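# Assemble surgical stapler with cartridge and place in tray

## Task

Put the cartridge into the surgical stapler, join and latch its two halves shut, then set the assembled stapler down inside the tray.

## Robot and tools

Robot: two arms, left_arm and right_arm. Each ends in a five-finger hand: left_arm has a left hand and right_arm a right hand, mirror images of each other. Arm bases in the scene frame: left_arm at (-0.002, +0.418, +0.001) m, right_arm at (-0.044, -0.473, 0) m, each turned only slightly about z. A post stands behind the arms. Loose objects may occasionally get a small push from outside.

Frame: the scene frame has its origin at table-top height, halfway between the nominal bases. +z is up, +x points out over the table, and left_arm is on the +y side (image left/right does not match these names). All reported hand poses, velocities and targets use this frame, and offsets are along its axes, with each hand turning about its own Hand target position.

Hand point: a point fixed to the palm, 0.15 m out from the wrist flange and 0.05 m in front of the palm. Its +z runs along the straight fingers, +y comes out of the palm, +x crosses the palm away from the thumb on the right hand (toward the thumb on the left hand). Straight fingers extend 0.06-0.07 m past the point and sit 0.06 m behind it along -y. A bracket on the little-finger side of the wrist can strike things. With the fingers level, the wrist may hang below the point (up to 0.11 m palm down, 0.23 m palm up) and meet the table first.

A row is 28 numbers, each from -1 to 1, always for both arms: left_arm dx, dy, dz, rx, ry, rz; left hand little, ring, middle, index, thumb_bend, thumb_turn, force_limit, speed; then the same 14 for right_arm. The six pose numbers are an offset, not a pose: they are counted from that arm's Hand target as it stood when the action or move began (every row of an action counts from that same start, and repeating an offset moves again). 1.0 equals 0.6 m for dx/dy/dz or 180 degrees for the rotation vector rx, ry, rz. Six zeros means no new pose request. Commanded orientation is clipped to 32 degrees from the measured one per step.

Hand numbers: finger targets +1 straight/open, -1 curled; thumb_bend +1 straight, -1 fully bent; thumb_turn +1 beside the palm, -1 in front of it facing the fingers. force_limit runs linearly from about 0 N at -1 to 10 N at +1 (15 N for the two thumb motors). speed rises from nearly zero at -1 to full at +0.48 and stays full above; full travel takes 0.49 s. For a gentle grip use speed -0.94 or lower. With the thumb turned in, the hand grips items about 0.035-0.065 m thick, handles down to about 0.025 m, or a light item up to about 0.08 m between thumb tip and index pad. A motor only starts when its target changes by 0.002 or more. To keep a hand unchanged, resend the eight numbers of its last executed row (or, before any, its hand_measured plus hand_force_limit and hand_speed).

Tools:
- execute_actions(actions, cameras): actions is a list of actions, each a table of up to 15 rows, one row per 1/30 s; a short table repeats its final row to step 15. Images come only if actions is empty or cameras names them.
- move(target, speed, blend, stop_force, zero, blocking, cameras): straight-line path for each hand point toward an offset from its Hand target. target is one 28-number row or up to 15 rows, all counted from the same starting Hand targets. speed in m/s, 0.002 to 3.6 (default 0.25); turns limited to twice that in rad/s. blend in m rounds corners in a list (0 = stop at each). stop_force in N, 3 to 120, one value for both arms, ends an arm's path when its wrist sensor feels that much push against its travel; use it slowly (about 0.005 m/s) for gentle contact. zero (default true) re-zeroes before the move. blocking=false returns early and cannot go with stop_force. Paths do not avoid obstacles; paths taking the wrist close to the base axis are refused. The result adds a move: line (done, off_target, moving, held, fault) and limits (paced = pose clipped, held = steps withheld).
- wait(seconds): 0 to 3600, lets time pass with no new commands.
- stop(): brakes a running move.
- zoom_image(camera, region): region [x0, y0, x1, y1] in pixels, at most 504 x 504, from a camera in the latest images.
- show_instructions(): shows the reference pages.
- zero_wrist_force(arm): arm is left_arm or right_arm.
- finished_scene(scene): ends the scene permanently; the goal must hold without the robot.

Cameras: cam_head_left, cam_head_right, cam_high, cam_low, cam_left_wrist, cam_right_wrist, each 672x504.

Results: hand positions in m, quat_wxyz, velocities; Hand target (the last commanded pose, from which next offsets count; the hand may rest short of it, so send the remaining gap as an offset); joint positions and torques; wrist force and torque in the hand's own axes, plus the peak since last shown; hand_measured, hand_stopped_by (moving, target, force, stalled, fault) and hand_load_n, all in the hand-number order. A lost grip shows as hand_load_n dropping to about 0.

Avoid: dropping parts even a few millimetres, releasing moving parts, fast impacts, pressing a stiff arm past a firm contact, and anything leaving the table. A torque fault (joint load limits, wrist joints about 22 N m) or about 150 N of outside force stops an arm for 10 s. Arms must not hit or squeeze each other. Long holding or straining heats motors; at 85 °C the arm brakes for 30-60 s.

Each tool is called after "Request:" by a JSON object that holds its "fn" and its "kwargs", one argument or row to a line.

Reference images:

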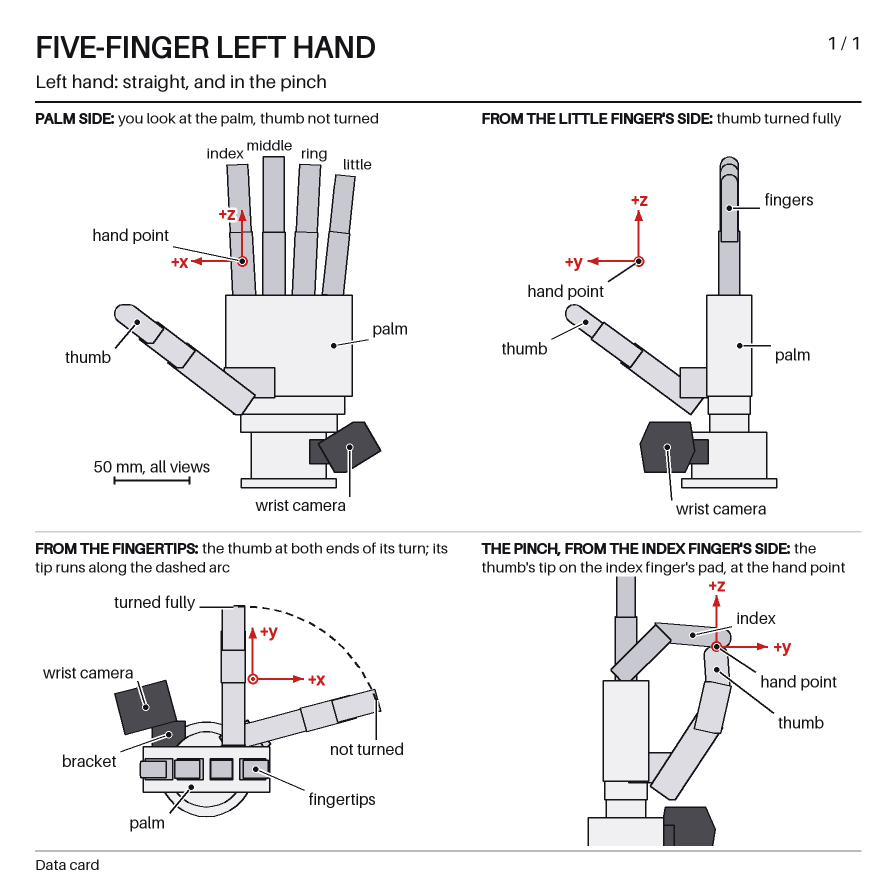

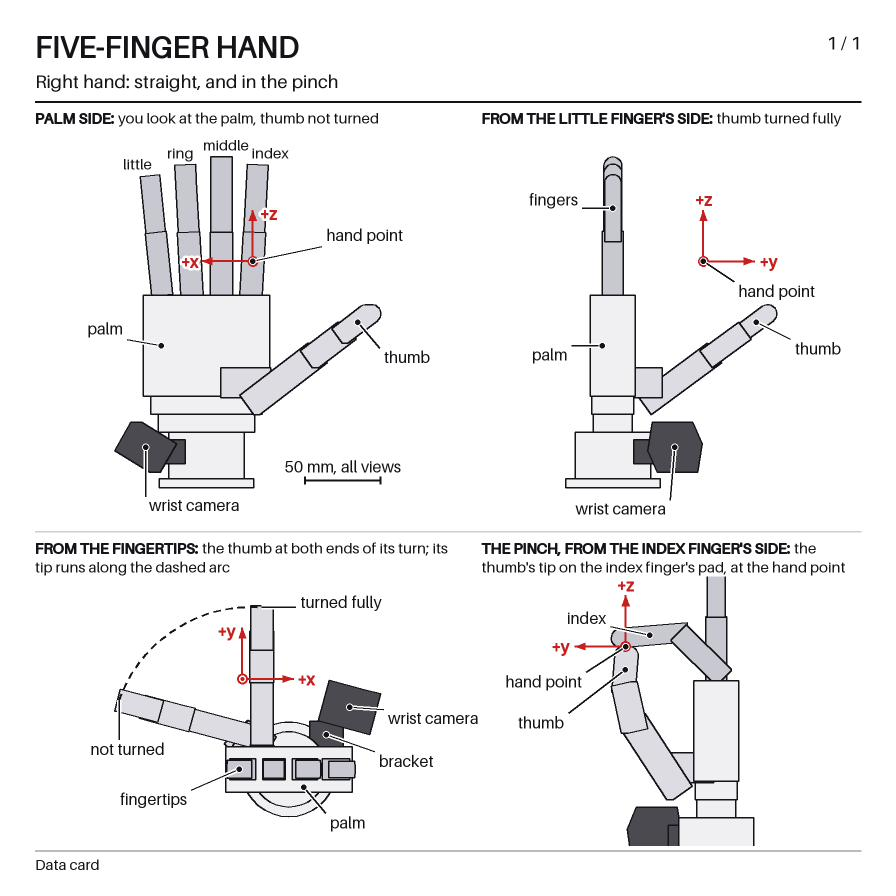

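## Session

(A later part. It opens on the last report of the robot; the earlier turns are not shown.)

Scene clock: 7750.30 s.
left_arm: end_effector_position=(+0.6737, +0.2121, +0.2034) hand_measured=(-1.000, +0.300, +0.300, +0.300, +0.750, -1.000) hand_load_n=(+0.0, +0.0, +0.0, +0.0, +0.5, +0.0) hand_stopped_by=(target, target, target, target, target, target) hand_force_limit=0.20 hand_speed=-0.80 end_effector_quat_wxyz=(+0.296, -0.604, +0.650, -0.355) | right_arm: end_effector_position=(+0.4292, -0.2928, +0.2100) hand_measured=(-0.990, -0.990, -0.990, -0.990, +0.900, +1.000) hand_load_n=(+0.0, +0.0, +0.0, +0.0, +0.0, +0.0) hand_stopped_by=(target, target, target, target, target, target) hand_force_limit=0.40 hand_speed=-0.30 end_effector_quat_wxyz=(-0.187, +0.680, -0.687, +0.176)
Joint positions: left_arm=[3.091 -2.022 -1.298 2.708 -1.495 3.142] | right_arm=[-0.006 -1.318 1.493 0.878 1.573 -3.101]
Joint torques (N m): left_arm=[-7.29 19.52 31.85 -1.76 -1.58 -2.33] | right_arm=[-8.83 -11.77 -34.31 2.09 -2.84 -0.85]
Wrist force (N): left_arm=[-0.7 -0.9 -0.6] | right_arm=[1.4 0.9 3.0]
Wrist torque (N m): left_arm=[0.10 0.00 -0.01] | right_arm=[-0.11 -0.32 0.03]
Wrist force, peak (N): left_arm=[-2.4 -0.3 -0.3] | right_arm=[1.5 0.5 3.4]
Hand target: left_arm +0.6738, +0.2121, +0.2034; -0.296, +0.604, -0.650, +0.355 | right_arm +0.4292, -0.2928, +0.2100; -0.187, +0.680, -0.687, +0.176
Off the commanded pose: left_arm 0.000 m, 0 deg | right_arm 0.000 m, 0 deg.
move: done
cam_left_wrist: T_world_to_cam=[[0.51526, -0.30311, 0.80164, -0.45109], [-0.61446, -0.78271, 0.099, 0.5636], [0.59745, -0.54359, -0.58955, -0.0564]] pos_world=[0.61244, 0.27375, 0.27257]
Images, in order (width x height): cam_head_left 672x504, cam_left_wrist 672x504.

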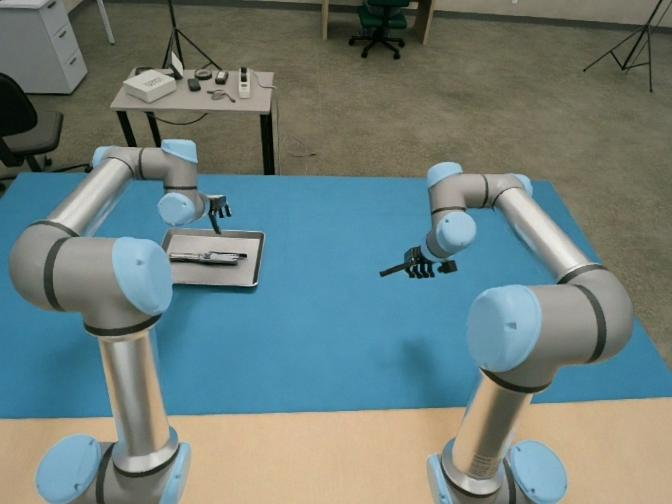

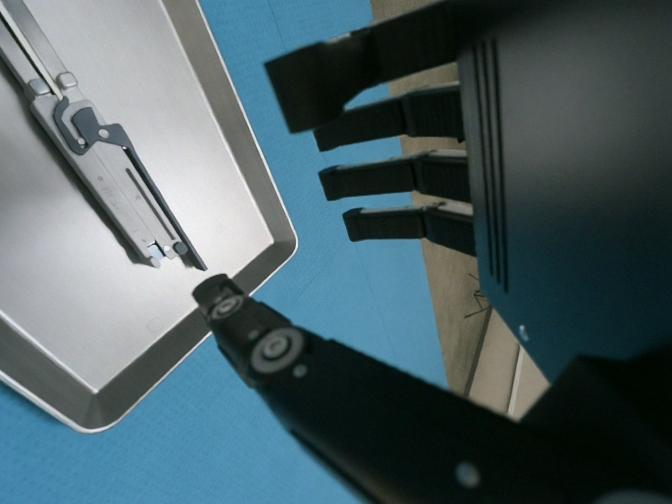

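Request:
{"fn": "zoom_image", "kwargs": {
  "camera": "cam_left_wrist",
  "region": [60, 110, 220, 280]
}}

Scaled by 2.965 from the camera's image (finer frame: 960x720).

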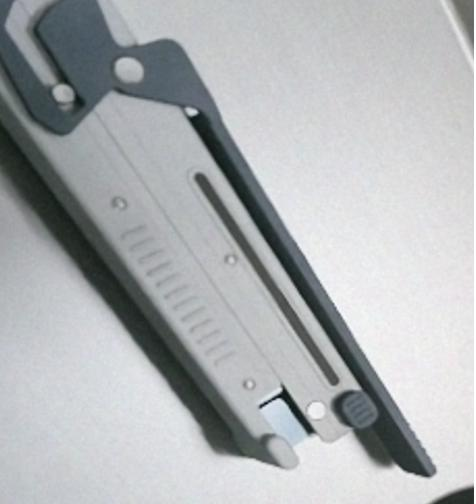

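Request:
{"fn": "finished_scene", "kwargs": {

}}

The scene is finished: the task was done.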